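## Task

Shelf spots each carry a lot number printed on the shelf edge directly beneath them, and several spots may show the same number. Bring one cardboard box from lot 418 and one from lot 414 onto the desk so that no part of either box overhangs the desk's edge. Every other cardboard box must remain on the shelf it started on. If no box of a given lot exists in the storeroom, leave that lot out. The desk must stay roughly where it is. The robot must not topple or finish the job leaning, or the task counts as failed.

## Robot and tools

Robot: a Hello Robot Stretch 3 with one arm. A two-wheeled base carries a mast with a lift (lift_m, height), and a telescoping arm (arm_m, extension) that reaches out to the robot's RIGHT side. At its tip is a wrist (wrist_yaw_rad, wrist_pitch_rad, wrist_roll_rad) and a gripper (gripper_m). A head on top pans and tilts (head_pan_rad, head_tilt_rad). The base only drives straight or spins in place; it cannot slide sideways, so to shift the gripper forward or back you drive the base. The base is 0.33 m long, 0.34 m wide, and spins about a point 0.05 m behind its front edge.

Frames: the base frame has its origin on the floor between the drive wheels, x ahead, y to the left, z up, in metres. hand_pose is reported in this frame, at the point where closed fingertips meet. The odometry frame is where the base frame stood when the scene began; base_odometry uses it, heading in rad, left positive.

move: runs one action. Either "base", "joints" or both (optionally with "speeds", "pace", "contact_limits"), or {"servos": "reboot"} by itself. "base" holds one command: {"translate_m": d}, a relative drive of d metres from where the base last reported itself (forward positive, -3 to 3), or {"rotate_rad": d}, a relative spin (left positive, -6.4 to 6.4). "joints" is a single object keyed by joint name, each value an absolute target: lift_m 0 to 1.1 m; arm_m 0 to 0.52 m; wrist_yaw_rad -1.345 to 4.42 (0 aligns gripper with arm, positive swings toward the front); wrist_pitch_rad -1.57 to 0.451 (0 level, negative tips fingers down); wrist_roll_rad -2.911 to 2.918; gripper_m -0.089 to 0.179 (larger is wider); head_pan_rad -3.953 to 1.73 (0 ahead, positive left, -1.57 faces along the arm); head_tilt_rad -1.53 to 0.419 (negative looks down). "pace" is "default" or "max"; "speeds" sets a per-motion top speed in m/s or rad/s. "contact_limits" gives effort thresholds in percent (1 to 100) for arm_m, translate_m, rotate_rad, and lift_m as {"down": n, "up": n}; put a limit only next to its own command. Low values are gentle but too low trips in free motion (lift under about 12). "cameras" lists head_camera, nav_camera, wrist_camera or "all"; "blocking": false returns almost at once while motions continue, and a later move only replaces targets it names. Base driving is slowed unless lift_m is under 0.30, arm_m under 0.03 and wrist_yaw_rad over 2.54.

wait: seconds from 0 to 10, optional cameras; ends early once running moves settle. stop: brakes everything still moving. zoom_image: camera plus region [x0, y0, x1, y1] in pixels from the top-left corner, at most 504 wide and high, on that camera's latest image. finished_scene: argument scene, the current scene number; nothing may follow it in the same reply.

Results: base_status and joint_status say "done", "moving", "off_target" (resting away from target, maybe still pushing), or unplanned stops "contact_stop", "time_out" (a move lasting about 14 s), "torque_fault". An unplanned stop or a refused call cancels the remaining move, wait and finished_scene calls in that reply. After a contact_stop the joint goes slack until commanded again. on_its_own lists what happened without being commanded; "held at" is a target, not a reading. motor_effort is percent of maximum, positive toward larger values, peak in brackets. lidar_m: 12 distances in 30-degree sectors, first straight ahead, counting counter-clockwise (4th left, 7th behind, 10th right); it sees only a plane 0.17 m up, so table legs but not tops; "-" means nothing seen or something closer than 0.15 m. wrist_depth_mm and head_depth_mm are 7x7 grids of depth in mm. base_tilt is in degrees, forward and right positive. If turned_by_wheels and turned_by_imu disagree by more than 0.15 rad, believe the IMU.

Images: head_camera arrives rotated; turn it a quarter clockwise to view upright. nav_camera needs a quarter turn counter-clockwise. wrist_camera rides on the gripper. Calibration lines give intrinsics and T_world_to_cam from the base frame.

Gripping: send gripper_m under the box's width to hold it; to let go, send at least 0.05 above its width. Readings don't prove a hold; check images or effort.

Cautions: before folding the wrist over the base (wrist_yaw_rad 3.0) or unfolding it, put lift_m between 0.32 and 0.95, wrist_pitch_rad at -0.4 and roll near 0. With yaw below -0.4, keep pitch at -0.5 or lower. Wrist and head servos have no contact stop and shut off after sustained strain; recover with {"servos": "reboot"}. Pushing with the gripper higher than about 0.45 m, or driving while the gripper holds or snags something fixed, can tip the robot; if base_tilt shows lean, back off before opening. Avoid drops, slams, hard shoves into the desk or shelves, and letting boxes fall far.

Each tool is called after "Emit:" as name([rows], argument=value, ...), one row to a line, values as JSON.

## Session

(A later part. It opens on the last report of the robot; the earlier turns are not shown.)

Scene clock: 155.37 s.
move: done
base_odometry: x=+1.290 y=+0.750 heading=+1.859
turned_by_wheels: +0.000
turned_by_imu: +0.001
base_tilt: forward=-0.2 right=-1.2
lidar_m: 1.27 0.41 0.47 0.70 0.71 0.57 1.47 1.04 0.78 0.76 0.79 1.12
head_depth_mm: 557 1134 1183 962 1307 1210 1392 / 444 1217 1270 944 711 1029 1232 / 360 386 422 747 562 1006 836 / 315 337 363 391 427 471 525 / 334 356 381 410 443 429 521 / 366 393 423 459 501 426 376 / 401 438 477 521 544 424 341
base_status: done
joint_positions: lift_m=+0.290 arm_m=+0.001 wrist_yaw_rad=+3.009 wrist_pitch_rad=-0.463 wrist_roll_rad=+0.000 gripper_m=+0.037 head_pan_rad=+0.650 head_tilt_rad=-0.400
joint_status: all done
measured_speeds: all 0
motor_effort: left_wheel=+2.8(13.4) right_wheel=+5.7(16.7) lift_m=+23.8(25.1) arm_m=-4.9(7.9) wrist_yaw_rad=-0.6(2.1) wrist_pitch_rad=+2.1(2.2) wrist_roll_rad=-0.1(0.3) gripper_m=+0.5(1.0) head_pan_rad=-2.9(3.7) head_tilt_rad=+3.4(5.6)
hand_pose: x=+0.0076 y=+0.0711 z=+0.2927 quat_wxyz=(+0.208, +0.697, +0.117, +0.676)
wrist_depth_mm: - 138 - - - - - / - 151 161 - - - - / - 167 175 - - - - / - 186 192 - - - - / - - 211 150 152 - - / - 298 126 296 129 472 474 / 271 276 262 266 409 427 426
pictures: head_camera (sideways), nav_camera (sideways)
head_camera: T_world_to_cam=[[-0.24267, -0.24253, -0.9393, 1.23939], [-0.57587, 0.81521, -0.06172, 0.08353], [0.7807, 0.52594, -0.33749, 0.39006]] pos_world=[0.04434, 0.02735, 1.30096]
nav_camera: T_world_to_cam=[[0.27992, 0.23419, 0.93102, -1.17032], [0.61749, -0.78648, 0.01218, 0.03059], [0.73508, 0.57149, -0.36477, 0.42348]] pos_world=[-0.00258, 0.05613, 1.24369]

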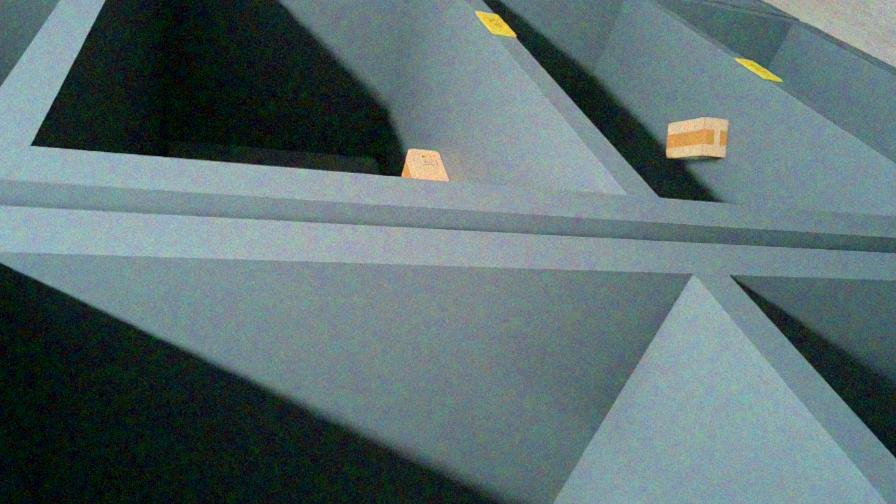

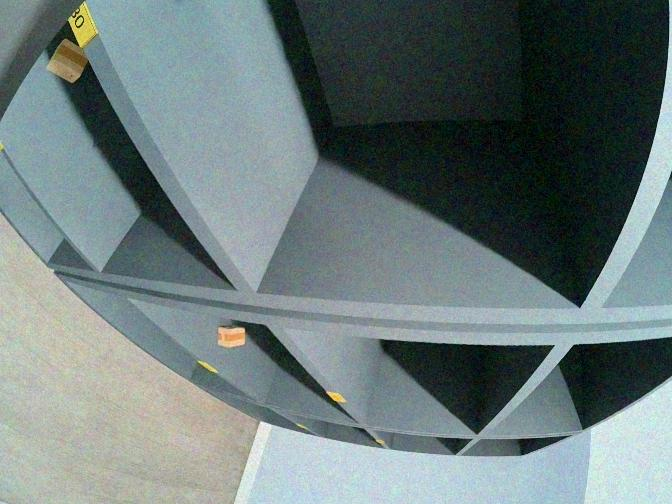

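Emit:
move(joints={"head_pan_rad":1.55,"head_tilt_rad":-0.75}, cameras=["head_camera","nav_camera"])

Scene clock: 162.87 s.
move: done
base_odometry: x=+1.290 y=+0.750 heading=+1.859
turned_by_wheels: +0.000
turned_by_imu: +0.000
base_tilt: forward=-0.3 right=-1.0
lidar_m: 1.28 0.40 0.46 0.70 0.71 0.57 1.47 1.04 0.78 0.76 0.79 1.11
head_depth_mm: 563 630 632 473 378 761 685 / 565 636 625 470 376 772 681 / 567 638 617 466 373 771 677 / 569 640 611 462 371 784 675 / 569 643 604 458 369 780 685 / 571 644 598 411 366 760 683 / 575 649 593 407 374 - -
base_status: not commanded
joint_positions: lift_m=+0.290 arm_m=+0.001 wrist_yaw_rad=+3.009 wrist_pitch_rad=-0.463 wrist_roll_rad=+0.000 gripper_m=+0.037 head_pan_rad=+1.570 head_tilt_rad=-0.754
joint_status: all done
measured_speeds: all 0
motor_effort: left_wheel=+2.6(3.0) right_wheel=+5.1(6.1) lift_m=+24.5(25.4) arm_m=-2.4(4.2) wrist_yaw_rad=+0.0(1.7) wrist_pitch_rad=+2.1(2.2) wrist_roll_rad=+0.0(0.3) gripper_m=+0.7(0.8) head_pan_rad=-0.2(6.7) head_tilt_rad=-5.0(7.9)
hand_pose: x=+0.0076 y=+0.0711 z=+0.2927 quat_wxyz=(+0.208, +0.697, +0.117, +0.676)
wrist_depth_mm: - 138 - - - - - / - 151 161 - - - - / - 166 175 - - - - / - 186 192 - - - - / - - 211 150 152 - - / - 300 126 296 128 472 479 / 271 279 261 267 408 428 423
pictures: head_camera (sideways), nav_camera (sideways)
head_camera: T_world_to_cam=[[0.04593, -0.64456, -0.76317, 1.00786], [-0.99748, 0.01181, -0.07, 0.09682], [0.05413, 0.76446, -0.64239, 0.79123]] pos_world=[0.00746, 0.04361, 1.28423]
nav_camera: T_world_to_cam=[[-0.0167, 0.66479, 0.74685, -0.92833], [0.99981, 0.01835, 0.00603, 0.03619], [-0.0097, 0.74681, -0.66497, 0.81861]] pos_world=[-0.04375, 0.00513, 1.23745]

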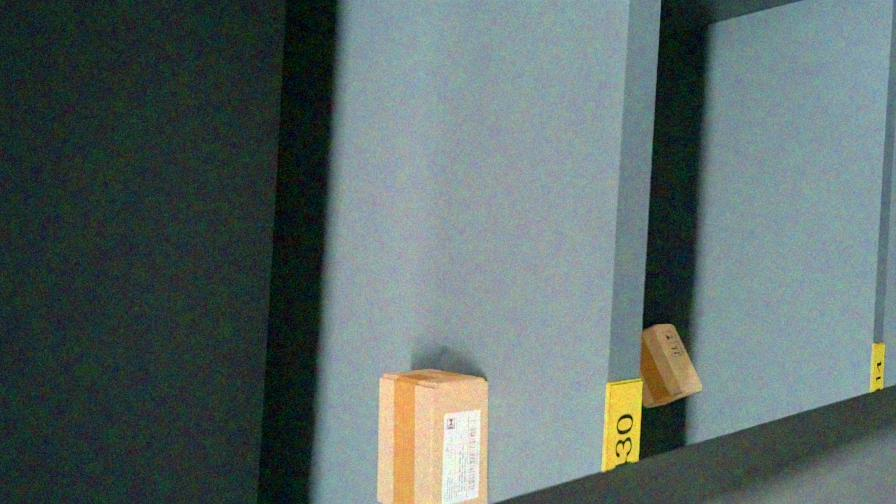

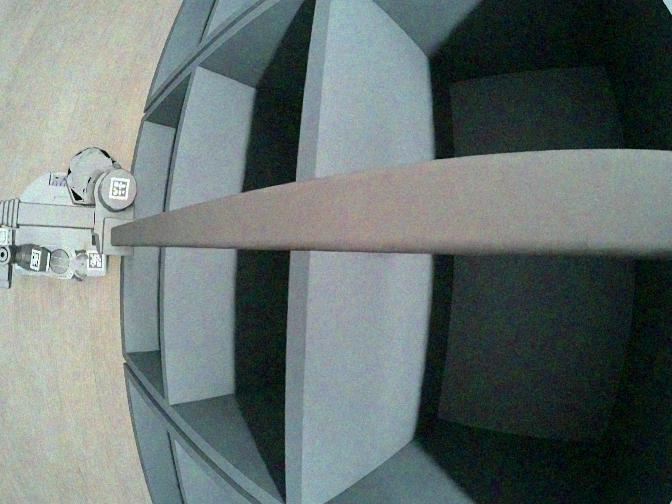

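Emit:
zoom_image(camera="head_camera", region=[590, 310, 896, 480])

Scaled by 1.647 from the camera's image (finer frame: 1280x720).

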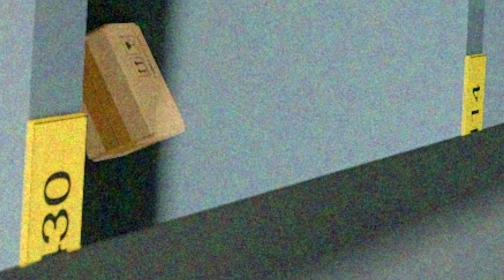

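Emit:
move(base={"rotate_rad":0.38}, joints={"lift_m":0.29,"head_pan_rad":0})

Emit:
move(base={"translate_m":-0.45})

Emit:
move(base={"rotate_rad":2.74}, joints={"head_pan_rad":-1.57,"head_tilt_rad":-0.6})

Emit:
move(base={"translate_m":-0.29}, joints={"lift_m":0.62}, cameras=["head_camera"])

Scene clock: 208.40 s.
move: done
base_odometry: x=+1.290 y=+0.750 heading=+2.239
turned_by_wheels: +0.380
turned_by_imu: +0.373
base_tilt: forward=-0.4 right=-1.2
lidar_m: 0.40 0.41 0.70 0.71 0.57 1.47 1.22 0.82 0.76 0.76 0.97 2.08
head_depth_mm: 1759 1991 2221 2026 1625 1347 1165 / 1053 1923 2231 2022 1603 1341 1159 / 1074 997 1366 1594 1598 1341 1154 / 1119 912 1351 1166 1421 1306 1147 / 1160 860 609 1096 886 1167 1086 / 356 392 428 484 569 708 940 / 306 339 387 437 576 739 665
base_status: done
joint_positions: lift_m=+0.290 arm_m=+0.001 wrist_yaw_rad=+3.009 wrist_pitch_rad=-0.463 wrist_roll_rad=+0.000 gripper_m=+0.037 head_pan_rad=-0.008 head_tilt_rad=-0.750
joint_status: all done
measured_speeds: translate_m=+0.000 rotate_rad=+0.000 lift_m=+0.000 arm_m=+0.000 wrist_yaw_rad=+0.000 wrist_pitch_rad=+0.000 wrist_roll_rad=+0.000 head_pan_rad=+0.024 head_tilt_rad=+0.000
motor_effort: left_wheel=-9.2(12.9) right_wheel=+8.7(12.4) lift_m=+25.2(26.1) arm_m=-0.6(1.3) wrist_yaw_rad=+1.5(1.5) wrist_pitch_rad=+2.1(2.2) wrist_roll_rad=-0.2(0.3) gripper_m=+0.4(1.2) head_pan_rad=+3.3(4.7) head_tilt_rad=+1.9(3.1)
hand_pose: x=+0.0076 y=+0.0711 z=+0.2927 quat_wxyz=(+0.208, +0.697, +0.117, +0.676)
wrist_depth_mm: 466 139 - - - - - / 492 150 161 - - - - / 499 167 176 - - - - / 581 190 192 - - - - / 576 553 211 150 152 - - / 502 500 126 296 128 408 397 / 272 278 262 269 406 420 387
pictures: none

Scene clock: 213.43 s.
move: done
base_odometry: x=+1.568 y=+0.396 heading=+2.239
turned_by_wheels: +0.000
turned_by_imu: +0.000
base_tilt: forward=-0.3 right=-1.4
lidar_m: 0.84 0.93 0.73 0.44 1.12 2.09 0.94 0.63 0.58 0.59 0.74 1.59
head_depth_mm: 2118 2363 2547 2022 1619 1359 1168 / 2088 2362 2618 2015 1624 1352 1159 / 1417 1618 1875 2006 1604 1339 1150 / 1456 1654 1555 1809 1588 1328 1152 / 725 816 936 1074 1315 1322 1141 / 699 775 921 1057 1006 1244 1138 / 732 802 656 1100 920 1182 1083
base_status: done
joint_positions: lift_m=+0.290 arm_m=+0.001 wrist_yaw_rad=+3.009 wrist_pitch_rad=-0.463 wrist_roll_rad=+0.000 gripper_m=+0.037 head_pan_rad=+0.000 head_tilt_rad=-0.750
joint_status: not commanded
measured_speeds: all 0
motor_effort: left_wheel=-7.9(13.9) right_wheel=-5.4(11.1) lift_m=+26.4(26.6) arm_m=-0.7(2.0) wrist_yaw_rad=+1.4(1.9) wrist_pitch_rad=+2.1(2.2) wrist_roll_rad=+0.2(0.3) gripper_m=+0.5(1.0) head_pan_rad=+3.7(4.2) head_tilt_rad=+1.0(2.7)
hand_pose: x=+0.0076 y=+0.0711 z=+0.2927 quat_wxyz=(+0.208, +0.697, +0.117, +0.676)
wrist_depth_mm: - 138 - 466 - - - / - 151 163 506 - - - / 790 167 175 585 - - - / 697 632 198 626 - - - / 583 580 212 556 538 546 - / 498 498 126 296 129 484 479 / 271 280 262 267 411 424 428
pictures: none

Scene clock: 218.33 s.
move: done
base_odometry: x=+1.568 y=+0.396 heading=-1.305
turned_by_wheels: +2.740
turned_by_imu: +2.695
base_tilt: forward=-0.2 right=-1.2
lidar_m: 2.09 0.84 0.61 0.58 0.60 0.81 1.80 0.85 0.91 0.44 0.44 1.12
head_depth_mm: 713 788 848 578 1004 886 774 / 712 784 847 598 998 875 772 / 713 783 838 593 992 874 767 / 710 781 831 586 1012 874 761 / 709 768 818 581 977 864 756 / 486 496 510 517 530 629 738 / 334 362 396 462 528 607 728
base_status: done
joint_positions: lift_m=+0.290 arm_m=+0.001 wrist_yaw_rad=+3.009 wrist_pitch_rad=-0.463 wrist_roll_rad=+0.000 gripper_m=+0.037 head_pan_rad=-1.570 head_tilt_rad=-0.599
joint_status: all done
measured_speeds: all 0
motor_effort: left_wheel=-9.6(12.9) right_wheel=+7.8(12.1) lift_m=+26.4(27.2) arm_m=-12.7(13.5) wrist_yaw_rad=-0.4(1.8) wrist_pitch_rad=+2.1(2.2) wrist_roll_rad=-0.2(0.3) gripper_m=+0.4(1.2) head_pan_rad=+3.7(5.1) head_tilt_rad=-5.5(6.9)
hand_pose: x=+0.0076 y=+0.0711 z=+0.2927 quat_wxyz=(+0.208, +0.697, +0.117, +0.676)
wrist_depth_mm: 536 139 167 - - - - / - 151 161 - - - - / - 166 175 - - 744 742 / 670 197 202 674 661 663 654 / 582 577 212 552 548 560 554 / 499 499 126 296 128 484 480 / 272 277 262 267 410 426 421
pictures: none

Scene clock: 222.37 s.
move: done
base_odometry: x=+1.492 y=+0.676 heading=-1.305
turned_by_wheels: +0.000
turned_by_imu: -0.001
base_tilt: forward=-0.3 right=-1.1
lidar_m: 2.38 0.83 0.60 0.57 0.59 0.80 2.11 0.63 0.62 0.88 0.58 0.60
head_depth_mm: 718 792 852 603 1010 884 790 / 716 792 849 598 1031 880 789 / 715 789 839 591 1021 871 785 / 717 786 833 553 1010 869 781 / 713 785 834 553 1007 861 779 / 713 783 828 573 1004 859 774 / 712 781 829 569 993 858 767
base_status: done
joint_positions: lift_m=+0.620 arm_m=+0.001 wrist_yaw_rad=+3.009 wrist_pitch_rad=-0.463 wrist_roll_rad=+0.000 gripper_m=+0.037 head_pan_rad=-1.570 head_tilt_rad=-0.600
joint_status: all done
measured_speeds: all 0
motor_effort: left_wheel=-4.8(14.4) right_wheel=-7.3(11.1) lift_m=+30.9(34.3) arm_m=-12.1(13.3) wrist_yaw_rad=+0.2(2.3) wrist_pitch_rad=+2.1(2.2) wrist_roll_rad=+0.1(0.3) gripper_m=-0.1(0.9) head_pan_rad=+3.8(4.0) head_tilt_rad=-4.8(5.7)
hand_pose: x=+0.0076 y=+0.0711 z=+0.6227 quat_wxyz=(+0.208, +0.697, +0.117, +0.676)
wrist_depth_mm: 533 138 168 - - - - / - 151 161 - - - - / - 167 175 - - - - / - 186 192 - - - - / - - 210 150 155 928 949 / 847 861 126 839 128 871 864 / 790 773 287 768 742 758 749
pictures: head_camera (sideways)
head_camera: T_world_to_cam=[[-0.04674, 0.52009, -0.85283, 1.12534], [0.9975, -0.02101, -0.06749, 0.08135], [-0.05302, -0.85386, -0.5178, 0.62975]] pos_world=[0.00484, -0.04585, 1.29131]

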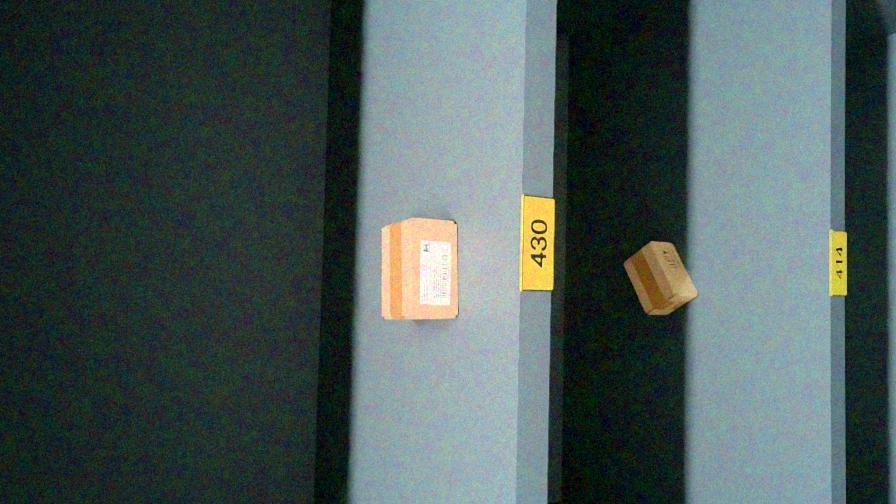

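Emit:
move(joints={"wrist_yaw_rad":0,"wrist_pitch_rad":-0.4,"gripper_m":0.179})

Emit:
move(joints={"wrist_pitch_rad":-0.25,"lift_m":0.53}, cameras=["wrist_camera"])

Scene clock: 243.63 s.
move: done
base_odometry: x=+1.492 y=+0.676 heading=-1.305
turned_by_wheels: +0.000
turned_by_imu: +0.000
base_tilt: forward=-0.3 right=-1.1
lidar_m: 2.38 0.83 0.60 0.57 0.59 0.80 2.12 0.63 0.62 0.88 0.58 0.60
head_depth_mm: 719 793 852 602 1007 885 793 / 720 791 848 595 1031 880 791 / 717 788 837 590 1019 875 764 / 717 785 832 553 1019 871 781 / 714 783 828 553 1011 862 758 / 711 782 829 573 1003 859 772 / 709 782 826 568 994 857 768
base_status: not commanded
joint_positions: lift_m=+0.620 arm_m=+0.001 wrist_yaw_rad=+0.003 wrist_pitch_rad=-0.420 wrist_roll_rad=+0.000 gripper_m=+0.179 head_pan_rad=-1.570 head_tilt_rad=-0.600
joint_status: all done
measured_speeds: all 0
motor_effort: left_wheel=-4.8(5.3) right_wheel=-6.8(7.5) lift_m=+30.9(31.4) arm_m=-10.7(12.0) wrist_yaw_rad=-3.1(7.7) wrist_pitch_rad=+3.3(5.4) wrist_roll_rad=-0.1(0.3) gripper_m=+1.3(85.4) head_pan_rad=+3.3(3.8) head_tilt_rad=-5.5(6.0)
hand_pose: x=-0.0208 y=-0.3696 z=+0.6322 quat_wxyz=(+0.692, +0.149, -0.691, -0.147)
wrist_depth_mm: 481 - - - - - 580 / 480 - - - - - 585 / 462 485 481 425 474 471 464 / 387 386 382 377 372 373 370 / 321 304 315 312 310 309 316 / - 141 286 284 281 279 270 / - - - - - - 105
pictures: none

Scene clock: 245.30 s.
move: done
base_odometry: x=+1.492 y=+0.676 heading=-1.305
turned_by_wheels: +0.000
turned_by_imu: +0.000
base_tilt: forward=-0.1 right=-1.2
lidar_m: 2.38 0.83 0.60 0.57 0.59 0.80 2.11 0.63 0.62 0.89 0.59 0.60
head_depth_mm: 721 793 853 603 1011 888 794 / 719 787 847 598 1030 880 790 / 715 789 835 592 1023 875 765 / 716 786 833 554 1011 868 781 / 713 786 832 553 1007 861 757 / 713 783 828 573 1000 857 772 / 711 779 828 568 993 853 769
base_status: not commanded
joint_positions: lift_m=+0.530 arm_m=+0.001 wrist_yaw_rad=+0.003 wrist_pitch_rad=-0.271 wrist_roll_rad=+0.000 gripper_m=+0.179 head_pan_rad=-1.570 head_tilt_rad=-0.600
joint_status: all done
measured_speeds: all 0
motor_effort: left_wheel=-4.8(5.5) right_wheel=-6.6(7.4) lift_m=+24.0(29.8) arm_m=-10.6(11.5) wrist_yaw_rad=-3.3(4.8) wrist_pitch_rad=+3.5(5.8) wrist_roll_rad=+0.0(0.3) gripper_m=+0.4(1.2) head_pan_rad=+3.5(4.0) head_tilt_rad=-5.3(5.7)
hand_pose: x=-0.0208 y=-0.3860 z=+0.5768 quat_wxyz=(+0.701, +0.097, -0.700, -0.095)
wrist_depth_mm: 486 - - - - - 563 / 484 - - - - - 586 / 465 459 421 391 451 443 443 / 326 325 324 323 319 318 316 / 264 240 249 250 249 247 246 / 118 141 239 233 235 232 225 / - - - - - - 105
wrist_camera: T_world_to_cam=[[-0.99887, -0.04332, -0.01982, -0.01941], [-0.0021, 0.4557, -0.89013, 0.72188], [0.04759, -0.88908, -0.45527, 0.08667]] pos_world=[-0.02199, -0.25274, 0.68164]

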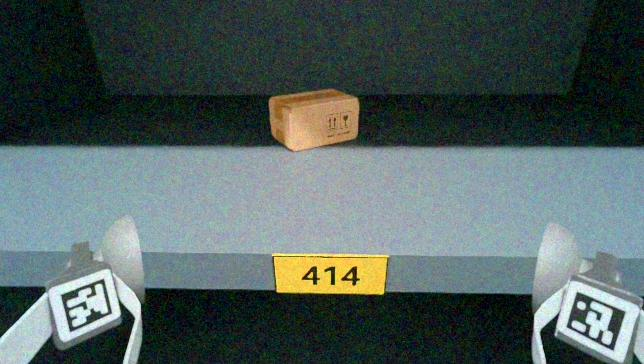

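Emit:
move(base={"translate_m":0.032}, joints={"lift_m":0.508})

Emit:
move(joints={"arm_m":0.27}, contact_limits={"arm_m":35}, cameras=["wrist_camera"])

Scene clock: 267.77 s.
move: done
base_odometry: x=+1.501 y=+0.645 heading=-1.305
turned_by_wheels: +0.000
turned_by_imu: +0.000
base_tilt: forward=-0.2 right=-1.3
lidar_m: 2.35 0.83 0.60 0.58 0.59 0.80 2.11 0.64 0.66 0.88 0.56 0.61
head_depth_mm: 720 797 854 604 1038 887 792 / 720 788 847 597 1027 880 789 / 716 787 838 565 1023 874 766 / 715 785 834 551 1011 866 782 / 713 783 830 580 1005 865 759 / 711 781 831 574 1003 860 771 / 710 782 829 569 994 852 769
base_status: done
joint_positions: lift_m=+0.508 arm_m=+0.001 wrist_yaw_rad=+0.003 wrist_pitch_rad=-0.271 wrist_roll_rad=+0.000 gripper_m=+0.179 head_pan_rad=-1.570 head_tilt_rad=-0.600
joint_status: all done
measured_speeds: all 0
motor_effort: left_wheel=+5.2(9.8) right_wheel=+4.1(9.4) lift_m=+27.8(28.4) arm_m=-9.8(10.8) wrist_yaw_rad=-2.5(4.1) wrist_pitch_rad=+3.4(3.5) wrist_roll_rad=+0.0(0.3) gripper_m=+0.3(1.2) head_pan_rad=+3.4(3.8) head_tilt_rad=-5.1(5.4)
hand_pose: x=-0.0208 y=-0.3860 z=+0.5550 quat_wxyz=(+0.701, +0.097, -0.700, -0.095)
wrist_depth_mm: 472 - - - - - 555 / 466 - - 386 508 - 533 / 394 392 393 374 384 382 378 / 281 277 277 274 272 270 270 / 232 225 228 222 222 220 220 / 118 139 - - - - - / 118 - - - - - 105
pictures: none

Scene clock: 270.97 s.
move: done
base_odometry: x=+1.501 y=+0.645 heading=-1.305
turned_by_wheels: +0.000
turned_by_imu: +0.000
base_tilt: forward=-0.3 right=-1.2
lidar_m: 2.35 0.83 0.60 0.57 0.59 0.80 2.11 0.64 0.66 0.88 0.56 0.61
head_depth_mm: 722 793 855 604 1034 885 794 / 719 791 846 597 1033 878 774 / 716 785 836 565 1018 855 590 / 716 787 833 551 1014 719 648 / 713 783 834 579 1008 856 773 / 712 781 829 574 1001 861 771 / 711 779 825 568 995 857 769
base_status: not commanded
joint_positions: lift_m=+0.508 arm_m=+0.270 wrist_yaw_rad=+0.003 wrist_pitch_rad=-0.271 wrist_roll_rad=+0.000 gripper_m=+0.179 head_pan_rad=-1.570 head_tilt_rad=-0.600
joint_status: all done
measured_speeds: all 0
motor_effort: left_wheel=+5.4(5.8) right_wheel=+3.8(5.7) lift_m=+28.4(31.1) arm_m=+12.5(15.5) wrist_yaw_rad=-3.5(4.5) wrist_pitch_rad=+3.4(3.5) wrist_roll_rad=+0.0(0.3) gripper_m=+0.4(1.2) head_pan_rad=+3.6(3.8) head_tilt_rad=-4.6(5.6)
contact_limits: arm_m 35 (drawing in: default 31, maximum 55; extending or still: default 40, maximum 69)
hand_pose: x=-0.0208 y=-0.6554 z=+0.5550 quat_wxyz=(+0.701, +0.097, -0.700, -0.095)
wrist_depth_mm: - - - - - - - / - - - - - - - / 361 360 353 353 350 348 324 / 277 276 274 162 162 269 267 / 215 213 157 131 144 210 217 / - 161 167 132 160 170 170 / 118 142 146 140 144 140 107
wrist_camera: T_world_to_cam=[[-0.99887, -0.04311, -0.0198, -0.03141], [-0.002, 0.45531, -0.89033, 0.82499], [0.04739, -0.88929, -0.45488, -0.16324]] pos_world=[-0.02199, -0.52214, 0.65964]

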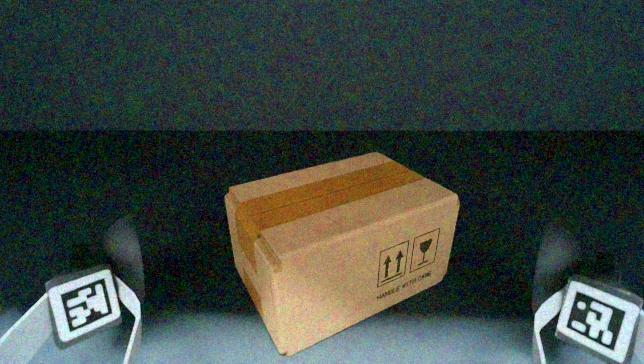

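Emit:
move(joints={"gripper_m":0.03}, cameras=["wrist_camera"])

Emit:
move(joints={"lift_m":0.57}, cameras=["wrist_camera"])

Scene clock: 286.50 s.
move: done
base_odometry: x=+1.501 y=+0.645 heading=-1.305
turned_by_wheels: +0.000
turned_by_imu: +0.000
base_tilt: forward=-0.2 right=-1.2
lidar_m: 2.35 0.83 0.60 0.58 0.59 0.80 2.10 0.64 0.66 0.88 0.56 0.61
head_depth_mm: 720 792 854 603 1033 884 795 / 719 793 846 596 1027 881 773 / 716 790 834 564 1019 877 590 / 716 786 831 551 979 720 648 / 712 784 832 579 1007 864 776 / 711 781 829 574 1003 860 772 / 711 782 828 569 997 855 772
base_status: not commanded
joint_positions: lift_m=+0.508 arm_m=+0.270 wrist_yaw_rad=-0.002 wrist_pitch_rad=-0.269 wrist_roll_rad=+0.000 gripper_m=+0.030 head_pan_rad=-1.570 head_tilt_rad=-0.600
joint_status: all done
measured_speeds: all 0
motor_effort: left_wheel=-1.1(5.8) right_wheel=+5.2(5.8) lift_m=+23.4(25.3) arm_m=+6.2(9.1) wrist_yaw_rad=+0.2(4.9) wrist_pitch_rad=+3.1(3.5) wrist_roll_rad=+0.2(0.3) gripper_m=+0.9(93.9) head_pan_rad=+3.2(3.9) head_tilt_rad=-4.4(5.6)
contact_limits: arm_m 35 (drawing in: default 31, maximum 55; extending or still: default 40, maximum 69)
hand_pose: x=-0.0219 y=-0.6556 z=+0.5553 quat_wxyz=(+0.701, +0.095, -0.700, -0.096)
wrist_depth_mm: - - - - - - - / - - - - - - - / 362 359 335 231 330 350 326 / 278 277 261 232 272 271 267 / 214 213 213 203 210 209 208 / 181 174 130 150 130 171 171 / 147 151 137 145 137 144 144
wrist_camera: T_world_to_cam=[[-0.99907, -0.03844, -0.01974, -0.02951], [0.00014, 0.45412, -0.89094, 0.82499], [0.04321, -0.89011, -0.45369, -0.16443]] pos_world=[-0.02248, -0.52214, 0.65984]

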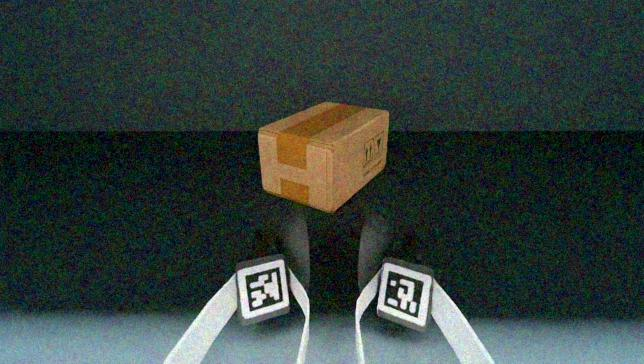

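Scene clock: 287.90 s.
move: done
base_odometry: x=+1.501 y=+0.645 heading=-1.305
turned_by_wheels: +0.000
turned_by_imu: +0.000
base_tilt: forward=-0.3 right=-1.3
lidar_m: 2.35 0.83 0.60 0.57 0.59 0.80 2.10 0.64 0.66 0.88 0.56 0.61
head_depth_mm: 720 789 854 603 1040 884 795 / 716 789 848 597 1024 881 750 / 715 788 836 564 1021 590 570 / 713 786 833 549 979 673 745 / 715 782 831 580 1012 868 776 / 711 782 829 576 999 858 771 / 711 781 828 569 993 855 767
base_status: not commanded
joint_positions: lift_m=+0.570 arm_m=+0.270 wrist_yaw_rad=-0.002 wrist_pitch_rad=-0.269 wrist_roll_rad=+0.000 gripper_m=+0.030 head_pan_rad=-1.570 head_tilt_rad=-0.600
joint_status: all done
measured_speeds: all 0
motor_effort: left_wheel=-1.0(1.2) right_wheel=+5.6(6.4) lift_m=+30.7(32.8) arm_m=+4.1(5.9) wrist_yaw_rad=+1.6(2.1) wrist_pitch_rad=+3.3(3.3) wrist_roll_rad=-0.2(0.3) gripper_m=+0.3(1.0) head_pan_rad=+3.4(3.9) head_tilt_rad=-5.0(5.5)
contact_limits: arm_m 35 (drawing in: default 31, maximum 55; extending or still: default 40, maximum 69)
hand_pose: x=-0.0219 y=-0.6556 z=+0.6173 quat_wxyz=(+0.701, +0.095, -0.700, -0.096)
wrist_depth_mm: - - - - - - - / - - - - - - - / - - - - - - - / 388 389 390 283 385 385 378 / 322 319 318 242 301 313 311 / 260 260 130 150 130 257 256 / 220 226 207 218 205 210 216
wrist_camera: T_world_to_cam=[[-0.99907, -0.03844, -0.01974, -0.02828], [0.00014, 0.45412, -0.89094, 0.88023], [0.04321, -0.89011, -0.45369, -0.1363]] pos_world=[-0.02248, -0.52214, 0.72184]

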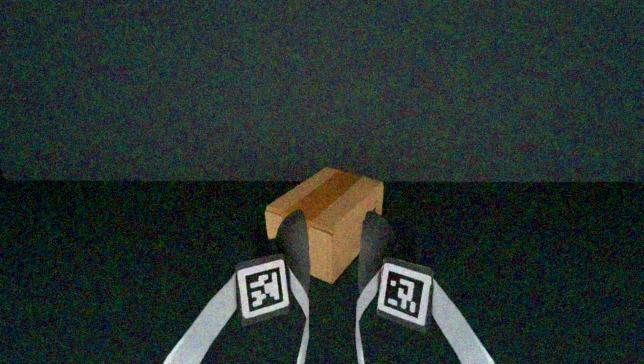

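Emit:
move(base={"translate_m":0.101}, joints={"arm_m":0.2,"lift_m":0.6,"wrist_yaw_rad":-0.4,"gripper_m":0.179})

Emit:
move(joints={"arm_m":0.385}, contact_limits={"arm_m":35}, cameras=["wrist_camera"])

Scene clock: 324.63 s.
move: done
base_odometry: x=+1.527 y=+0.548 heading=-1.305
turned_by_wheels: +0.000
turned_by_imu: +0.000
base_tilt: forward=-0.4 right=-1.4
lidar_m: 2.25 0.83 0.60 0.58 0.59 0.80 2.12 0.72 0.80 0.88 0.51 1.23
head_depth_mm: 720 791 852 605 1005 886 794 / 719 788 852 556 994 878 732 / 714 784 839 562 991 876 485 / 715 783 830 585 1012 802 504 / 712 782 830 580 1006 864 778 / 711 781 828 575 1002 857 772 / 700 761 762 568 792 812 768
base_status: done
joint_positions: lift_m=+0.600 arm_m=+0.200 wrist_yaw_rad=-0.397 wrist_pitch_rad=-0.269 wrist_roll_rad=+0.000 gripper_m=+0.179 head_pan_rad=-1.570 head_tilt_rad=-0.600
joint_status: all done
measured_speeds: all 0
motor_effort: left_wheel=+1.2(9.1) right_wheel=+12.0(12.0) lift_m=+30.4(33.7) arm_m=-12.9(15.0) wrist_yaw_rad=-3.3(5.9) wrist_pitch_rad=+3.1(3.2) wrist_roll_rad=+0.2(0.3) gripper_m=+1.0(84.8) head_pan_rad=+3.3(3.8) head_tilt_rad=-4.1(5.7)
hand_pose: x=-0.1145 y=-0.5668 z=+0.6473 quat_wxyz=(+0.668, -0.045, -0.705, -0.232)
wrist_depth_mm: - - - - - 541 - / - - - - - 577 - / - - - - - 600 - / - 431 367 448 473 474 443 / 376 371 342 368 365 367 362 / 123 144 301 300 300 300 296 / 241 248 254 253 254 245 105
pictures: none

Scene clock: 327.23 s.
move: done
base_odometry: x=+1.527 y=+0.548 heading=-1.305
turned_by_wheels: +0.000
turned_by_imu: +0.000
base_tilt: forward=-0.3 right=-1.2
lidar_m: 2.25 0.83 0.60 0.58 0.60 0.80 2.12 0.72 0.80 0.88 0.51 1.23
head_depth_mm: 717 791 853 602 1005 887 794 / 716 789 845 558 994 858 495 / 717 789 835 563 668 612 762 / 714 786 830 586 664 801 781 / 712 781 829 580 1004 861 776 / 712 779 827 574 999 856 773 / 702 757 763 568 792 812 767
base_status: not commanded
joint_positions: lift_m=+0.600 arm_m=+0.385 wrist_yaw_rad=-0.397 wrist_pitch_rad=-0.269 wrist_roll_rad=+0.000 gripper_m=+0.179 head_pan_rad=-1.570 head_tilt_rad=-0.600
joint_status: all done
measured_speeds: all 0
motor_effort: left_wheel=+1.5(1.6) right_wheel=+10.9(11.9) lift_m=+28.9(30.4) arm_m=+12.7(15.1) wrist_yaw_rad=-2.5(4.2) wrist_pitch_rad=+3.2(3.2) wrist_roll_rad=+0.2(0.3) gripper_m=+0.6(1.2) head_pan_rad=+3.2(3.8) head_tilt_rad=-4.2(5.1)
contact_limits: arm_m 35 (drawing in: default 31, maximum 55; extending or still: default 40, maximum 69)
hand_pose: x=-0.1146 y=-0.7518 z=+0.6473 quat_wxyz=(+0.668, -0.045, -0.705, -0.232)
wrist_depth_mm: - - - - - - - / - - - - - - - / - - - - - - 432 / - - - - - - 445 / - 142 - - 349 365 364 / - 140 301 231 298 297 297 / 240 248 255 195 254 245 105
wrist_camera: T_world_to_cam=[[-0.93677, 0.34939, -0.01975, 0.1748], [0.17507, 0.41904, -0.89093, 0.94433], [-0.30301, -0.83805, -0.45371, -0.20487]] pos_world=[-0.06365, -0.62848, 0.75184]

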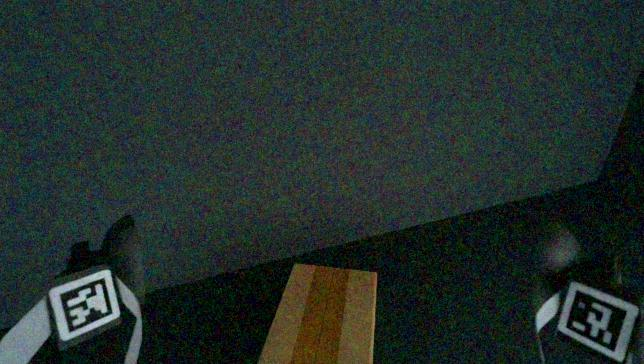

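Emit:
move(joints={"lift_m":0.507})

Emit:
move(joints={"gripper_m":0.03}, cameras=["wrist_camera"])

Emit:
move(joints={"lift_m":0.57}, cameras=["wrist_camera"])

Scene clock: 340.90 s.
move: done
base_odometry: x=+1.527 y=+0.548 heading=-1.305
turned_by_wheels: +0.000
turned_by_imu: +0.000
base_tilt: forward=-0.4 right=-1.3
lidar_m: 2.25 0.83 0.60 0.58 0.59 0.80 2.11 0.72 0.80 0.88 0.50 1.23
head_depth_mm: 718 791 852 603 1004 882 796 / 718 791 848 555 997 880 770 / 715 787 836 562 991 699 576 / 713 786 833 585 987 710 781 / 712 783 831 581 1008 863 777 / 713 781 827 575 1005 862 773 / 701 757 763 568 790 811 767
base_status: not commanded
joint_positions: lift_m=+0.507 arm_m=+0.385 wrist_yaw_rad=-0.397 wrist_pitch_rad=-0.269 wrist_roll_rad=+0.000 gripper_m=+0.179 head_pan_rad=-1.570 head_tilt_rad=-0.600
joint_status: all done
measured_speeds: all 0
motor_effort: left_wheel=+1.2(1.6) right_wheel=+11.1(12.2) lift_m=+24.8(25.4) arm_m=+9.8(11.3) wrist_yaw_rad=-3.5(4.5) wrist_pitch_rad=+3.1(3.3) wrist_roll_rad=+0.0(0.3) gripper_m=+1.0(1.2) head_pan_rad=+3.2(3.7) head_tilt_rad=-3.8(4.9)
contact_limits: arm_m 35 (drawing in: default 31, maximum 55; extending or still: default 40, maximum 69)
hand_pose: x=-0.1146 y=-0.7518 z=+0.5543 quat_wxyz=(+0.668, -0.045, -0.705, -0.232)
wrist_depth_mm: - - - - - - - / - - - - - - - / - - - - - 349 372 / - 246 257 162 269 267 267 / 213 212 138 132 209 208 216 / - 144 160 141 170 170 169 / 118 141 145 144 144 140 107
pictures: none

Scene clock: 342.93 s.
move: done
base_odometry: x=+1.527 y=+0.548 heading=-1.305
turned_by_wheels: +0.000
turned_by_imu: +0.000
base_tilt: forward=-0.2 right=-1.3
lidar_m: 2.25 0.83 0.60 0.58 0.59 0.80 2.12 0.72 0.80 0.88 0.50 1.23
head_depth_mm: 719 790 853 602 1002 884 793 / 718 788 848 557 994 881 771 / 717 787 838 563 987 699 577 / 713 786 833 586 1013 711 781 / 712 782 830 580 1012 863 777 / 711 781 829 573 1001 859 773 / 700 758 762 569 791 810 770
base_status: not commanded
joint_positions: lift_m=+0.507 arm_m=+0.385 wrist_yaw_rad=-0.397 wrist_pitch_rad=-0.268 wrist_roll_rad=+0.000 gripper_m=+0.031 head_pan_rad=-1.570 head_tilt_rad=-0.600
joint_status: all done
measured_speeds: all 0
motor_effort: left_wheel=+1.2(1.6) right_wheel=+10.4(11.9) lift_m=+30.3(31.6) arm_m=+8.0(9.9) wrist_yaw_rad=-2.4(4.1) wrist_pitch_rad=+2.9(3.3) wrist_roll_rad=+0.2(0.3) gripper_m=-10.3(84.6) head_pan_rad=+3.2(3.9) head_tilt_rad=-3.9(5.1)
contact_limits: arm_m 35 (drawing in: default 31, maximum 55; extending or still: default 40, maximum 69)
hand_pose: x=-0.1146 y=-0.7519 z=+0.5546 quat_wxyz=(+0.669, -0.045, -0.705, -0.231)
wrist_depth_mm: - - - - - - - / - - - - - - - / - - - - - 350 374 / - 247 259 162 269 272 268 / 214 213 203 135 146 209 209 / 181 180 129 143 131 171 170 / 146 142 141 145 140 140 144
wrist_camera: T_world_to_cam=[[-0.93678, 0.34937, -0.01972, 0.17294], [0.17469, 0.4181, -0.89145, 0.86129], [-0.3032, -0.83853, -0.4527, -0.24799]] pos_world=[-0.06365, -0.62847, 0.65894]

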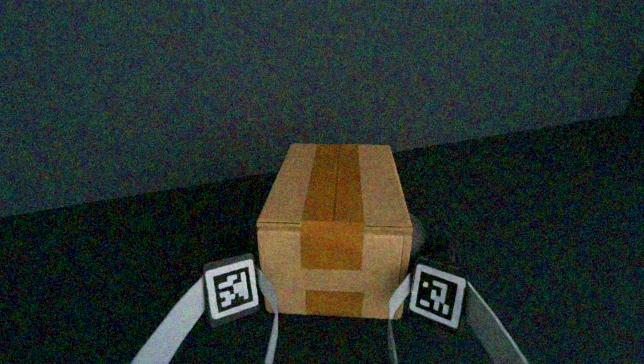

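Scene clock: 344.33 s.
move: done
base_odometry: x=+1.527 y=+0.548 heading=-1.305
turned_by_wheels: +0.000
turned_by_imu: +0.000
base_tilt: forward=-0.3 right=-1.2
lidar_m: 2.25 0.83 0.60 0.58 0.59 0.80 2.12 0.72 0.80 0.88 0.51 1.23
head_depth_mm: 718 789 851 604 1004 882 792 / 717 791 847 556 995 878 753 / 715 785 838 563 693 643 728 / 713 782 828 586 695 801 779 / 710 782 832 580 1006 867 777 / 711 779 831 575 1000 859 774 / 701 759 761 569 790 808 769
base_status: not commanded
joint_positions: lift_m=+0.570 arm_m=+0.385 wrist_yaw_rad=-0.397 wrist_pitch_rad=-0.274 wrist_roll_rad=+0.000 gripper_m=+0.031 head_pan_rad=-1.570 head_tilt_rad=-0.600
joint_status: all done
measured_speeds: all 0
motor_effort: left_wheel=+0.8(1.7) right_wheel=+10.6(11.3) lift_m=+30.4(34.3) arm_m=+7.7(8.7) wrist_yaw_rad=-2.6(3.9) wrist_pitch_rad=+4.1(4.2) wrist_roll_rad=+0.1(0.3) gripper_m=-10.3(11.2) head_pan_rad=+2.7(3.8) head_tilt_rad=-3.8(4.8)
contact_limits: arm_m 35 (drawing in: default 31, maximum 55; extending or still: default 40, maximum 69)
hand_pose: x=-0.1144 y=-0.7514 z=+0.6161 quat_wxyz=(+0.668, -0.043, -0.705, -0.233)
wrist_depth_mm: - - - - - - - / - - - - - - - / - - - - - - 434 / - - - 164 187 378 398 / - - 139 135 149 310 308 / 250 258 128 143 131 254 254 / 219 205 210 210 204 209 215
wrist_camera: T_world_to_cam=[[-0.93673, 0.34948, -0.01986, 0.17425], [0.17666, 0.42301, -0.88874, 0.91811], [-0.30219, -0.83602, -0.45799, -0.21436]] pos_world=[-0.06375, -0.62848, 0.72124]

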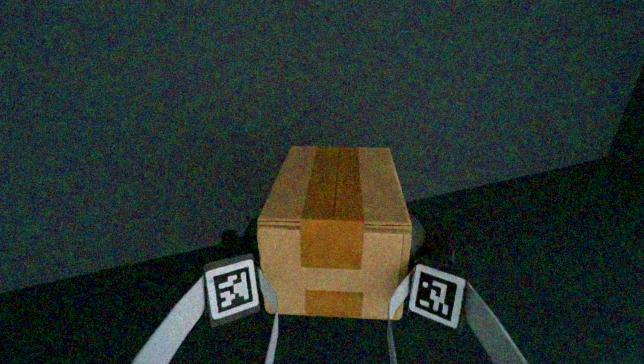

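Emit:
move(joints={"arm_m":0.0,"lift_m":0.6})

Emit:
move(base={"translate_m":0.9}, joints={"wrist_yaw_rad":2.0})

Emit:
move(base={"translate_m":0.75})

Emit:
move(base={"rotate_rad":-1.6}, joints={"head_pan_rad":0,"head_tilt_rad":-0.3}, cameras=["nav_camera"])

Scene clock: 377.13 s.
move: done
base_odometry: x=+1.527 y=+0.548 heading=-1.305
turned_by_wheels: +0.000
turned_by_imu: +0.000
base_tilt: forward=-0.2 right=-1.3
lidar_m: 2.25 0.84 0.60 0.58 0.60 0.80 2.11 0.72 0.80 0.88 0.50 1.23
head_depth_mm: 720 789 849 605 1005 886 795 / 716 785 850 557 998 883 753 / 716 785 840 564 1020 872 607 / 712 783 834 586 1012 868 778 / 712 785 830 580 1011 863 775 / 711 778 827 573 1001 862 773 / 704 758 762 570 791 813 769
base_status: not commanded
joint_positions: lift_m=+0.600 arm_m=+0.001 wrist_yaw_rad=-0.397 wrist_pitch_rad=-0.275 wrist_roll_rad=+0.000 gripper_m=+0.031 head_pan_rad=-1.570 head_tilt_rad=-0.600
joint_status: all done
measured_speeds: all 0
motor_effort: left_wheel=+1.0(1.7) right_wheel=+10.7(11.5) lift_m=+29.6(34.5) arm_m=-13.0(14.5) wrist_yaw_rad=-2.3(4.5) wrist_pitch_rad=+4.1(4.3) wrist_roll_rad=-0.3(0.4) gripper_m=-10.2(10.8) head_pan_rad=+2.3(3.9) head_tilt_rad=-3.7(5.0)
hand_pose: x=-0.1144 y=-0.3669 z=+0.6460 quat_wxyz=(+0.668, -0.043, -0.705, -0.234)
wrist_depth_mm: - - - - 713 - - / - - - - 740 - - / - - - - - - - / 482 477 475 164 444 462 438 / 372 371 367 135 149 363 391 / 301 301 128 143 131 335 - / 253 106 257 279 - - -
pictures: none

Scene clock: 387.27 s.
move: done
base_odometry: x=+1.763 y=-0.321 heading=-1.305
turned_by_wheels: +0.000
turned_by_imu: +0.000
base_tilt: forward=-0.4 right=-1.4
lidar_m: 1.36 0.86 0.62 0.59 0.61 0.82 2.17 0.67 0.74 0.87 0.51 1.42
head_depth_mm: 707 776 838 604 1003 887 773 / 705 774 831 589 997 883 768 / 702 770 831 588 987 816 764 / 700 771 830 586 981 874 763 / 699 770 814 581 978 867 756 / 698 766 813 574 968 860 755 / 696 763 813 568 861 856 751
base_status: done
joint_positions: lift_m=+0.600 arm_m=+0.001 wrist_yaw_rad=+1.997 wrist_pitch_rad=-0.275 wrist_roll_rad=+0.000 gripper_m=+0.031 head_pan_rad=-1.570 head_tilt_rad=-0.600
joint_status: all done
measured_speeds: all 0
motor_effort: left_wheel=+2.6(9.3) right_wheel=+7.1(14.9) lift_m=+24.1(29.4) arm_m=+3.3(13.1) wrist_yaw_rad=+1.7(6.7) wrist_pitch_rad=+4.2(4.3) wrist_roll_rad=+0.1(0.4) gripper_m=-10.3(11.0) head_pan_rad=+3.2(3.9) head_tilt_rad=-3.1(4.6)
hand_pose: x=+0.1973 y=-0.0464 z=+0.6460 quat_wxyz=(+0.461, +0.641, -0.297, +0.536)
wrist_depth_mm: - - - - - - - / - - - - - - - / - - - - - - - / - - - 164 - - - / - - 143 135 149 - - / - - 128 143 131 - - / - 97 837 870 815 839 865
pictures: none

Scene clock: 395.90 s.
move: done
base_odometry: x=+1.960 y=-1.044 heading=-1.306
turned_by_wheels: +0.000
turned_by_imu: +0.001
base_tilt: forward=-0.2 right=-1.0
lidar_m: 0.62 0.64 0.63 0.61 0.62 0.85 2.24 0.58 0.57 2.57 0.89 0.64
head_depth_mm: 2628 2790 3162 2536 1031 1021 1013 / 2625 2842 3049 2521 1873 1494 1220 / 2591 2879 3146 2467 1852 1483 1228 / 2615 2850 3082 2457 1849 1463 1223 / 2582 2881 3113 2448 1814 1458 1218 / 2570 2757 3039 2402 1822 1445 1216 / 1882 1900 1931 1967 1748 1446 1212
base_status: done
joint_positions: lift_m=+0.600 arm_m=+0.001 wrist_yaw_rad=+1.997 wrist_pitch_rad=-0.275 wrist_roll_rad=+0.000 gripper_m=+0.031 head_pan_rad=-1.570 head_tilt_rad=-0.600
joint_status: not commanded
measured_speeds: all 0
motor_effort: left_wheel=+0.0(9.1) right_wheel=+10.1(14.0) lift_m=+25.5(26.2) arm_m=+11.6(13.3) wrist_yaw_rad=+1.8(3.4) wrist_pitch_rad=+4.2(4.3) wrist_roll_rad=+0.0(0.4) gripper_m=-10.2(10.9) head_pan_rad=+3.1(3.7) head_tilt_rad=-2.3(4.4)
hand_pose: x=+0.1973 y=-0.0464 z=+0.6460 quat_wxyz=(+0.461, +0.641, -0.297, +0.536)
wrist_depth_mm: - - - - - - - / - - - - - - - / - - - - - - - / - - - 164 163 - - / - - - 135 137 - - / - - 128 143 131 - - / - 106 852 841 - - -
pictures: none

Scene clock: 399.53 s.
move: done
base_odometry: x=+1.960 y=-1.044 heading=-2.905
turned_by_wheels: -1.600
turned_by_imu: -1.575
base_tilt: forward=-0.3 right=-1.3
lidar_m: 2.73 0.91 0.64 0.62 0.63 0.64 0.61 0.62 0.84 2.11 0.59 0.57
head_depth_mm: 2773 2865 3042 3133 2908 1875 961 / 2720 2894 3019 3180 2857 2032 1561 / 2738 2854 2993 3149 2931 2019 1539 / 2736 2882 2964 3155 2907 2002 1540 / 2710 2801 2969 3124 2866 1992 1538 / 2646 2812 2951 3072 2796 1988 1522 / 2008 2043 2054 2110 2150 1903 1518
base_status: done
joint_positions: lift_m=+0.600 arm_m=+0.001 wrist_yaw_rad=+1.997 wrist_pitch_rad=-0.275 wrist_roll_rad=+0.000 gripper_m=+0.031 head_pan_rad=+0.001 head_tilt_rad=-0.298
joint_status: all done
measured_speeds: all 0
motor_effort: left_wheel=+8.0(12.0) right_wheel=-10.0(14.3) lift_m=+26.2(27.0) arm_m=+3.1(12.7) wrist_yaw_rad=+1.9(3.4) wrist_pitch_rad=+4.1(4.3) wrist_roll_rad=-0.1(0.3) gripper_m=-10.5(10.9) head_pan_rad=-3.3(4.8) head_tilt_rad=+0.9(9.7)
hand_pose: x=+0.1973 y=-0.0463 z=+0.6460 quat_wxyz=(+0.461, +0.641, -0.297, +0.537)
wrist_depth_mm: - - - - - - - / - - - - - - - / - - - - - - - / - - - 164 - - - / - - 156 135 149 - - / - - 128 143 131 - - / - 97 843 867 821 836 853
pictures: nav_camera (sideways)
nav_camera: T_world_to_cam=[[0.26826, 0.01731, 0.96319, -1.21224], [0.01533, -0.99979, 0.01369, 0.03228], [0.96322, 0.0111, -0.26847, 0.29681]] pos_world=[0.03882, 0.04996, 1.24686]

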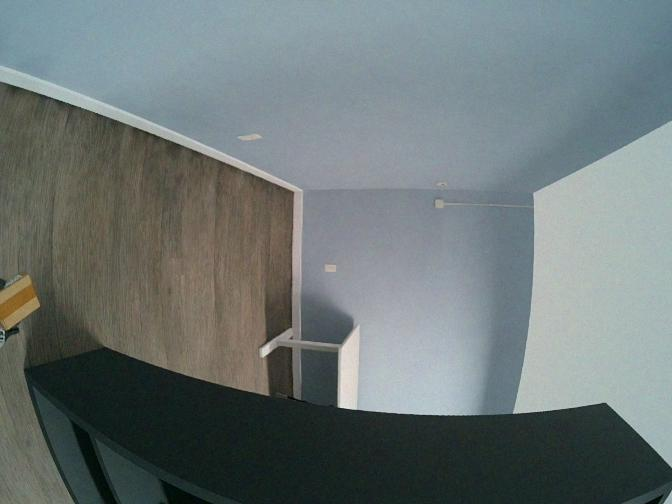

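Emit:
move(base={"translate_m":1.6}, joints={"head_pan_rad":-0.7,"head_tilt_rad":-0.4}, speeds={"translate_m":0.12}, cameras=["head_camera","nav_camera"])

Scene clock: 421.20 s.
move: time_out
base_odometry: x=+0.605 y=-1.371 heading=-2.905
turned_by_wheels: +0.000
turned_by_imu: +0.000
base_tilt: forward=-0.2 right=-1.3
lidar_m: 1.76 0.97 0.69 0.66 0.68 0.91 1.98 0.64 0.73 1.83 1.94 1.50
head_depth_mm: 2703 2979 3341 3378 2472 1799 1426 / 2429 2647 2887 2329 2438 1799 1427 / 2196 2365 2541 1971 2299 1783 1414 / 2015 2134 2296 1710 2289 1767 1409 / 1827 1960 2075 1680 2262 1765 1405 / 1703 1791 1898 1677 1708 1715 1392 / 1587 1650 1741 1808 1977 1744 1383
base_status: translate_m time_out (by the wheels' count: +1.3933 of +1.6000)
joint_positions: lift_m=+0.600 arm_m=+0.001 wrist_yaw_rad=+1.997 wrist_pitch_rad=-0.275 wrist_roll_rad=+0.000 gripper_m=+0.031 head_pan_rad=-0.700 head_tilt_rad=-0.400
joint_status: all done
measured_speeds: all 0
motor_effort: left_wheel=+0.1(12.5) right_wheel=-0.4(10.5) lift_m=+28.5(29.6) arm_m=-2.2(13.3) wrist_yaw_rad=+2.2(3.9) wrist_pitch_rad=+4.1(4.3) wrist_roll_rad=-0.1(0.4) gripper_m=-10.4(11.1) head_pan_rad=+3.3(5.4) head_tilt_rad=+4.3(8.3)
hand_pose: x=+0.1973 y=-0.0463 z=+0.6460 quat_wxyz=(+0.461, +0.641, -0.297, +0.537)
wrist_depth_mm: - - - - - - - / - - - - - - - / - - - - - - - / - - - 164 - - - / - - 156 135 149 - - / - - 128 143 131 - - / - 97 836 873 806 842 859
pictures: head_camera (sideways), nav_camera (sideways)
head_camera: T_world_to_cam=[[-0.28985, 0.18369, -0.93928, 1.23964], [0.66924, 0.74047, -0.06171, 0.07595], [0.68418, -0.6465, -0.33756, 0.39076]] pos_world=[0.04114, -0.03132, 1.30096]
nav_camera: T_world_to_cam=[[0.28991, -0.22187, 0.93098, -1.17033], [-0.63217, -0.77474, 0.01222, 0.03814], [0.71855, -0.59208, -0.36487, 0.42372]] pos_world=[0.05894, 0.02075, 1.24369]

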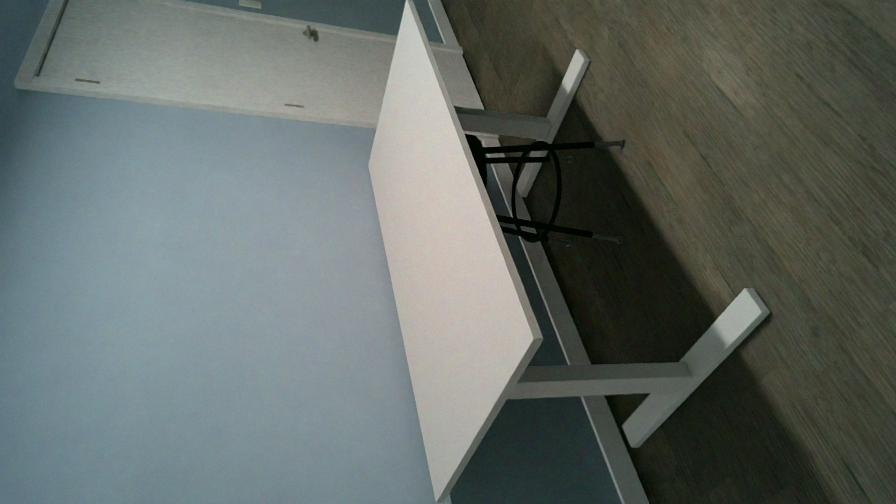

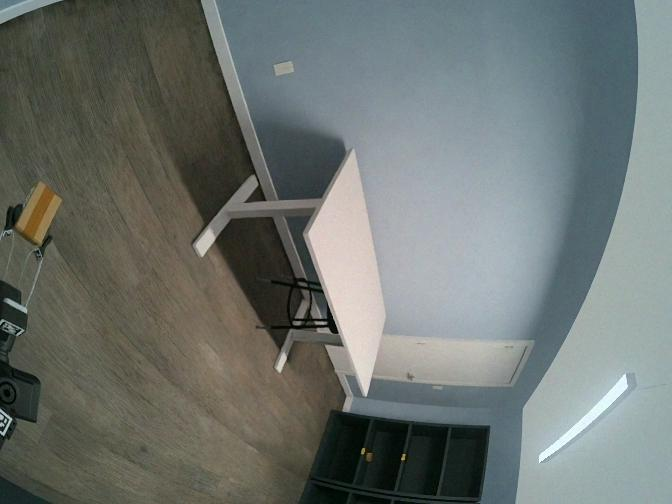

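Emit:
move(base={"translate_m":0.42}, joints={"lift_m":0.8})

Emit:
move(base={"rotate_rad":1.6})

Emit:
move(base={"translate_m":-0.9}, joints={"head_pan_rad":-1.57,"head_tilt_rad":-0.5}, cameras=["head_camera","nav_camera"])

Scene clock: 457.00 s.
move: done
base_odometry: x=+0.197 y=-1.469 heading=-2.905
turned_by_wheels: +0.000
turned_by_imu: +0.000
base_tilt: forward=-0.4 right=-1.2
lidar_m: 1.34 0.99 0.71 0.67 0.69 0.93 2.37 1.01 1.30 3.28 1.71 1.15
head_depth_mm: 2087 2329 2524 1773 1981 1810 1431 / 1863 2036 2237 1743 1238 1784 1417 / 1673 1801 1974 1743 1101 1778 1410 / 1522 1620 1757 1705 1206 1716 1380 / 1396 1478 1580 1618 1737 1704 1407 / 1292 1358 1447 1503 1659 1692 1391 / 1199 1260 1331 1413 1507 1589 1383
base_status: done
joint_positions: lift_m=+0.800 arm_m=+0.001 wrist_yaw_rad=+1.997 wrist_pitch_rad=-0.275 wrist_roll_rad=+0.000 gripper_m=+0.031 head_pan_rad=-0.700 head_tilt_rad=-0.400
joint_status: all done
measured_speeds: all 0
motor_effort: left_wheel=+2.3(10.3) right_wheel=+7.0(10.5) lift_m=+31.4(35.0) arm_m=+3.8(3.8) wrist_yaw_rad=+1.3(3.6) wrist_pitch_rad=+4.2(4.3) wrist_roll_rad=+0.0(0.4) gripper_m=-10.9(11.1) head_pan_rad=+3.2(4.0) head_tilt_rad=+2.5(4.4)
hand_pose: x=+0.1972 y=-0.0463 z=+0.8459 quat_wxyz=(+0.461, +0.641, -0.297, +0.536)
wrist_depth_mm: - - - - - - - / - - - - - - - / - - - - - - - / - - - 164 - - - / - - 155 135 149 - - / - - 128 143 131 - - / - 97 - - - - -
pictures: none

Scene clock: 460.63 s.
move: done
base_odometry: x=+0.197 y=-1.469 heading=-1.306
turned_by_wheels: +1.600
turned_by_imu: +1.574
base_tilt: forward=-0.3 right=-1.3
lidar_m: 0.67 0.69 0.94 2.40 1.13 1.32 3.48 1.61 1.16 1.34 0.97 0.70
head_depth_mm: 1001 1097 1223 1372 1493 1599 1437 / 893 972 1063 1174 1305 1484 1416 / 802 866 943 1030 1130 1262 1344 / 734 784 840 914 993 1092 1211 / 673 718 764 820 887 967 1053 / 621 657 699 750 801 863 935 / 581 610 646 685 728 783 843
base_status: done
joint_positions: lift_m=+0.800 arm_m=+0.001 wrist_yaw_rad=+1.997 wrist_pitch_rad=-0.275 wrist_roll_rad=+0.000 gripper_m=+0.031 head_pan_rad=-0.700 head_tilt_rad=-0.400
joint_status: not commanded
measured_speeds: all 0
motor_effort: left_wheel=-8.7(12.6) right_wheel=+10.0(12.6) lift_m=+27.7(32.0) arm_m=-2.8(4.5) wrist_yaw_rad=+1.6(3.4) wrist_pitch_rad=+4.2(4.3) wrist_roll_rad=-0.2(0.4) gripper_m=-10.0(10.8) head_pan_rad=+3.3(4.0) head_tilt_rad=+2.2(3.2)
hand_pose: x=+0.1972 y=-0.0463 z=+0.8459 quat_wxyz=(+0.461, +0.641, -0.297, +0.536)
wrist_depth_mm: - - - - - - - / - - - - - - - / - - - - - - - / - - - 164 164 - - / - - 143 135 137 - - / - - 128 143 131 - - / - 106 - - - - -
pictures: none

Scene clock: 470.77 s.
move: done
base_odometry: x=-0.039 y=-0.601 heading=-1.306
turned_by_wheels: +0.000
turned_by_imu: +0.000
base_tilt: forward=-0.3 right=-1.3
lidar_m: 1.57 1.62 0.97 0.93 0.96 1.29 2.71 1.44 0.98 0.90 1.40 1.63
head_depth_mm: 1131 1223 1330 1380 957 788 1325 / 1126 1230 1333 1366 949 780 1319 / 1128 1215 1321 1349 941 776 1310 / 1124 1208 1323 1330 936 769 1305 / 1118 1213 1328 1319 926 765 1264 / 1116 1209 1313 1381 920 759 1287 / 1114 1207 1311 1428 1577 787 1288
base_status: done
joint_positions: lift_m=+0.800 arm_m=+0.001 wrist_yaw_rad=+1.997 wrist_pitch_rad=-0.275 wrist_roll_rad=+0.000 gripper_m=+0.031 head_pan_rad=-1.570 head_tilt_rad=-0.500
joint_status: all done
measured_speeds: all 0
motor_effort: left_wheel=-6.7(12.7) right_wheel=-3.9(11.7) lift_m=+24.8(28.1) arm_m=-11.8(13.4) wrist_yaw_rad=+3.2(3.4) wrist_pitch_rad=+4.2(4.3) wrist_roll_rad=+0.0(0.4) gripper_m=-10.5(11.0) head_pan_rad=+3.0(4.1) head_tilt_rad=-4.2(6.2)
hand_pose: x=+0.1972 y=-0.0463 z=+0.8459 quat_wxyz=(+0.461, +0.641, -0.297, +0.536)
wrist_depth_mm: - - - - - - - / - - - - - - - / - - - - - - - / - - - 164 - - - / - - 158 135 149 - - / - - 128 143 131 - - / - 106 - - - - -
pictures: head_camera (sideways), nav_camera (sideways)
head_camera: T_world_to_cam=[[-0.04662, 0.43232, -0.90051, 1.18756], [0.9975, -0.0277, -0.06494, 0.07804], [-0.05302, -0.90129, -0.42995, 0.51548]] pos_world=[0.00484, -0.04665, 1.29612]
nav_camera: T_world_to_cam=[[0.01735, -0.4561, 0.88976, -1.11487], [-0.99979, -0.01752, 0.01052, 0.04263], [0.0108, -0.88976, -0.45631, 0.54707]] pos_world=[0.05606, -0.02099, 1.24116]

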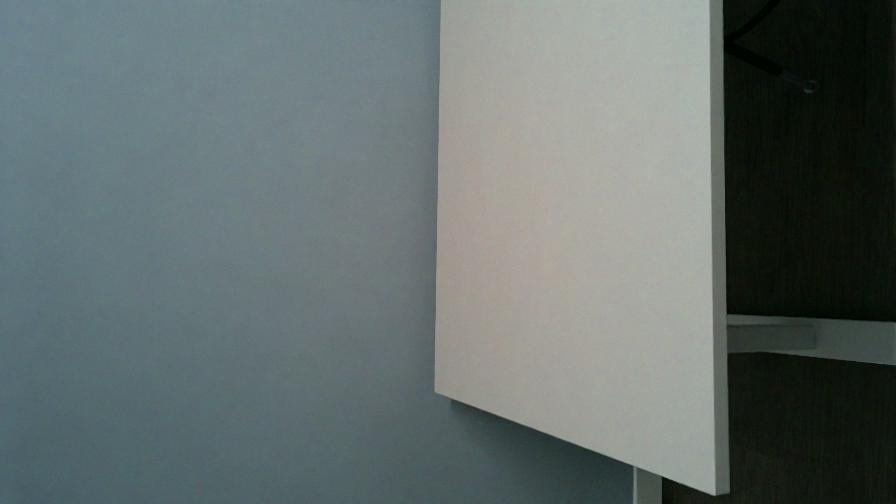

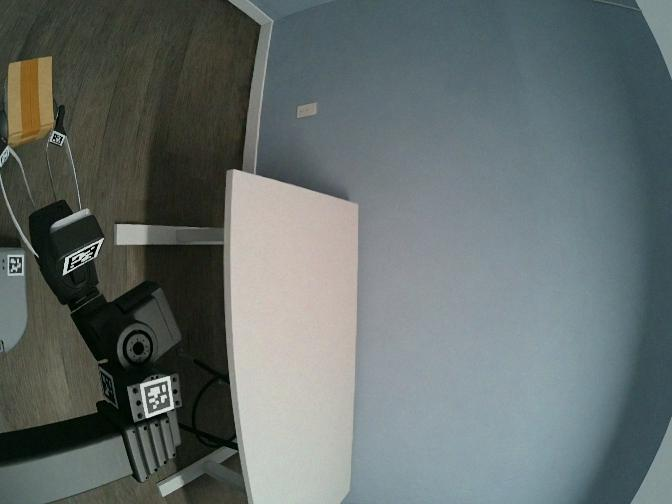

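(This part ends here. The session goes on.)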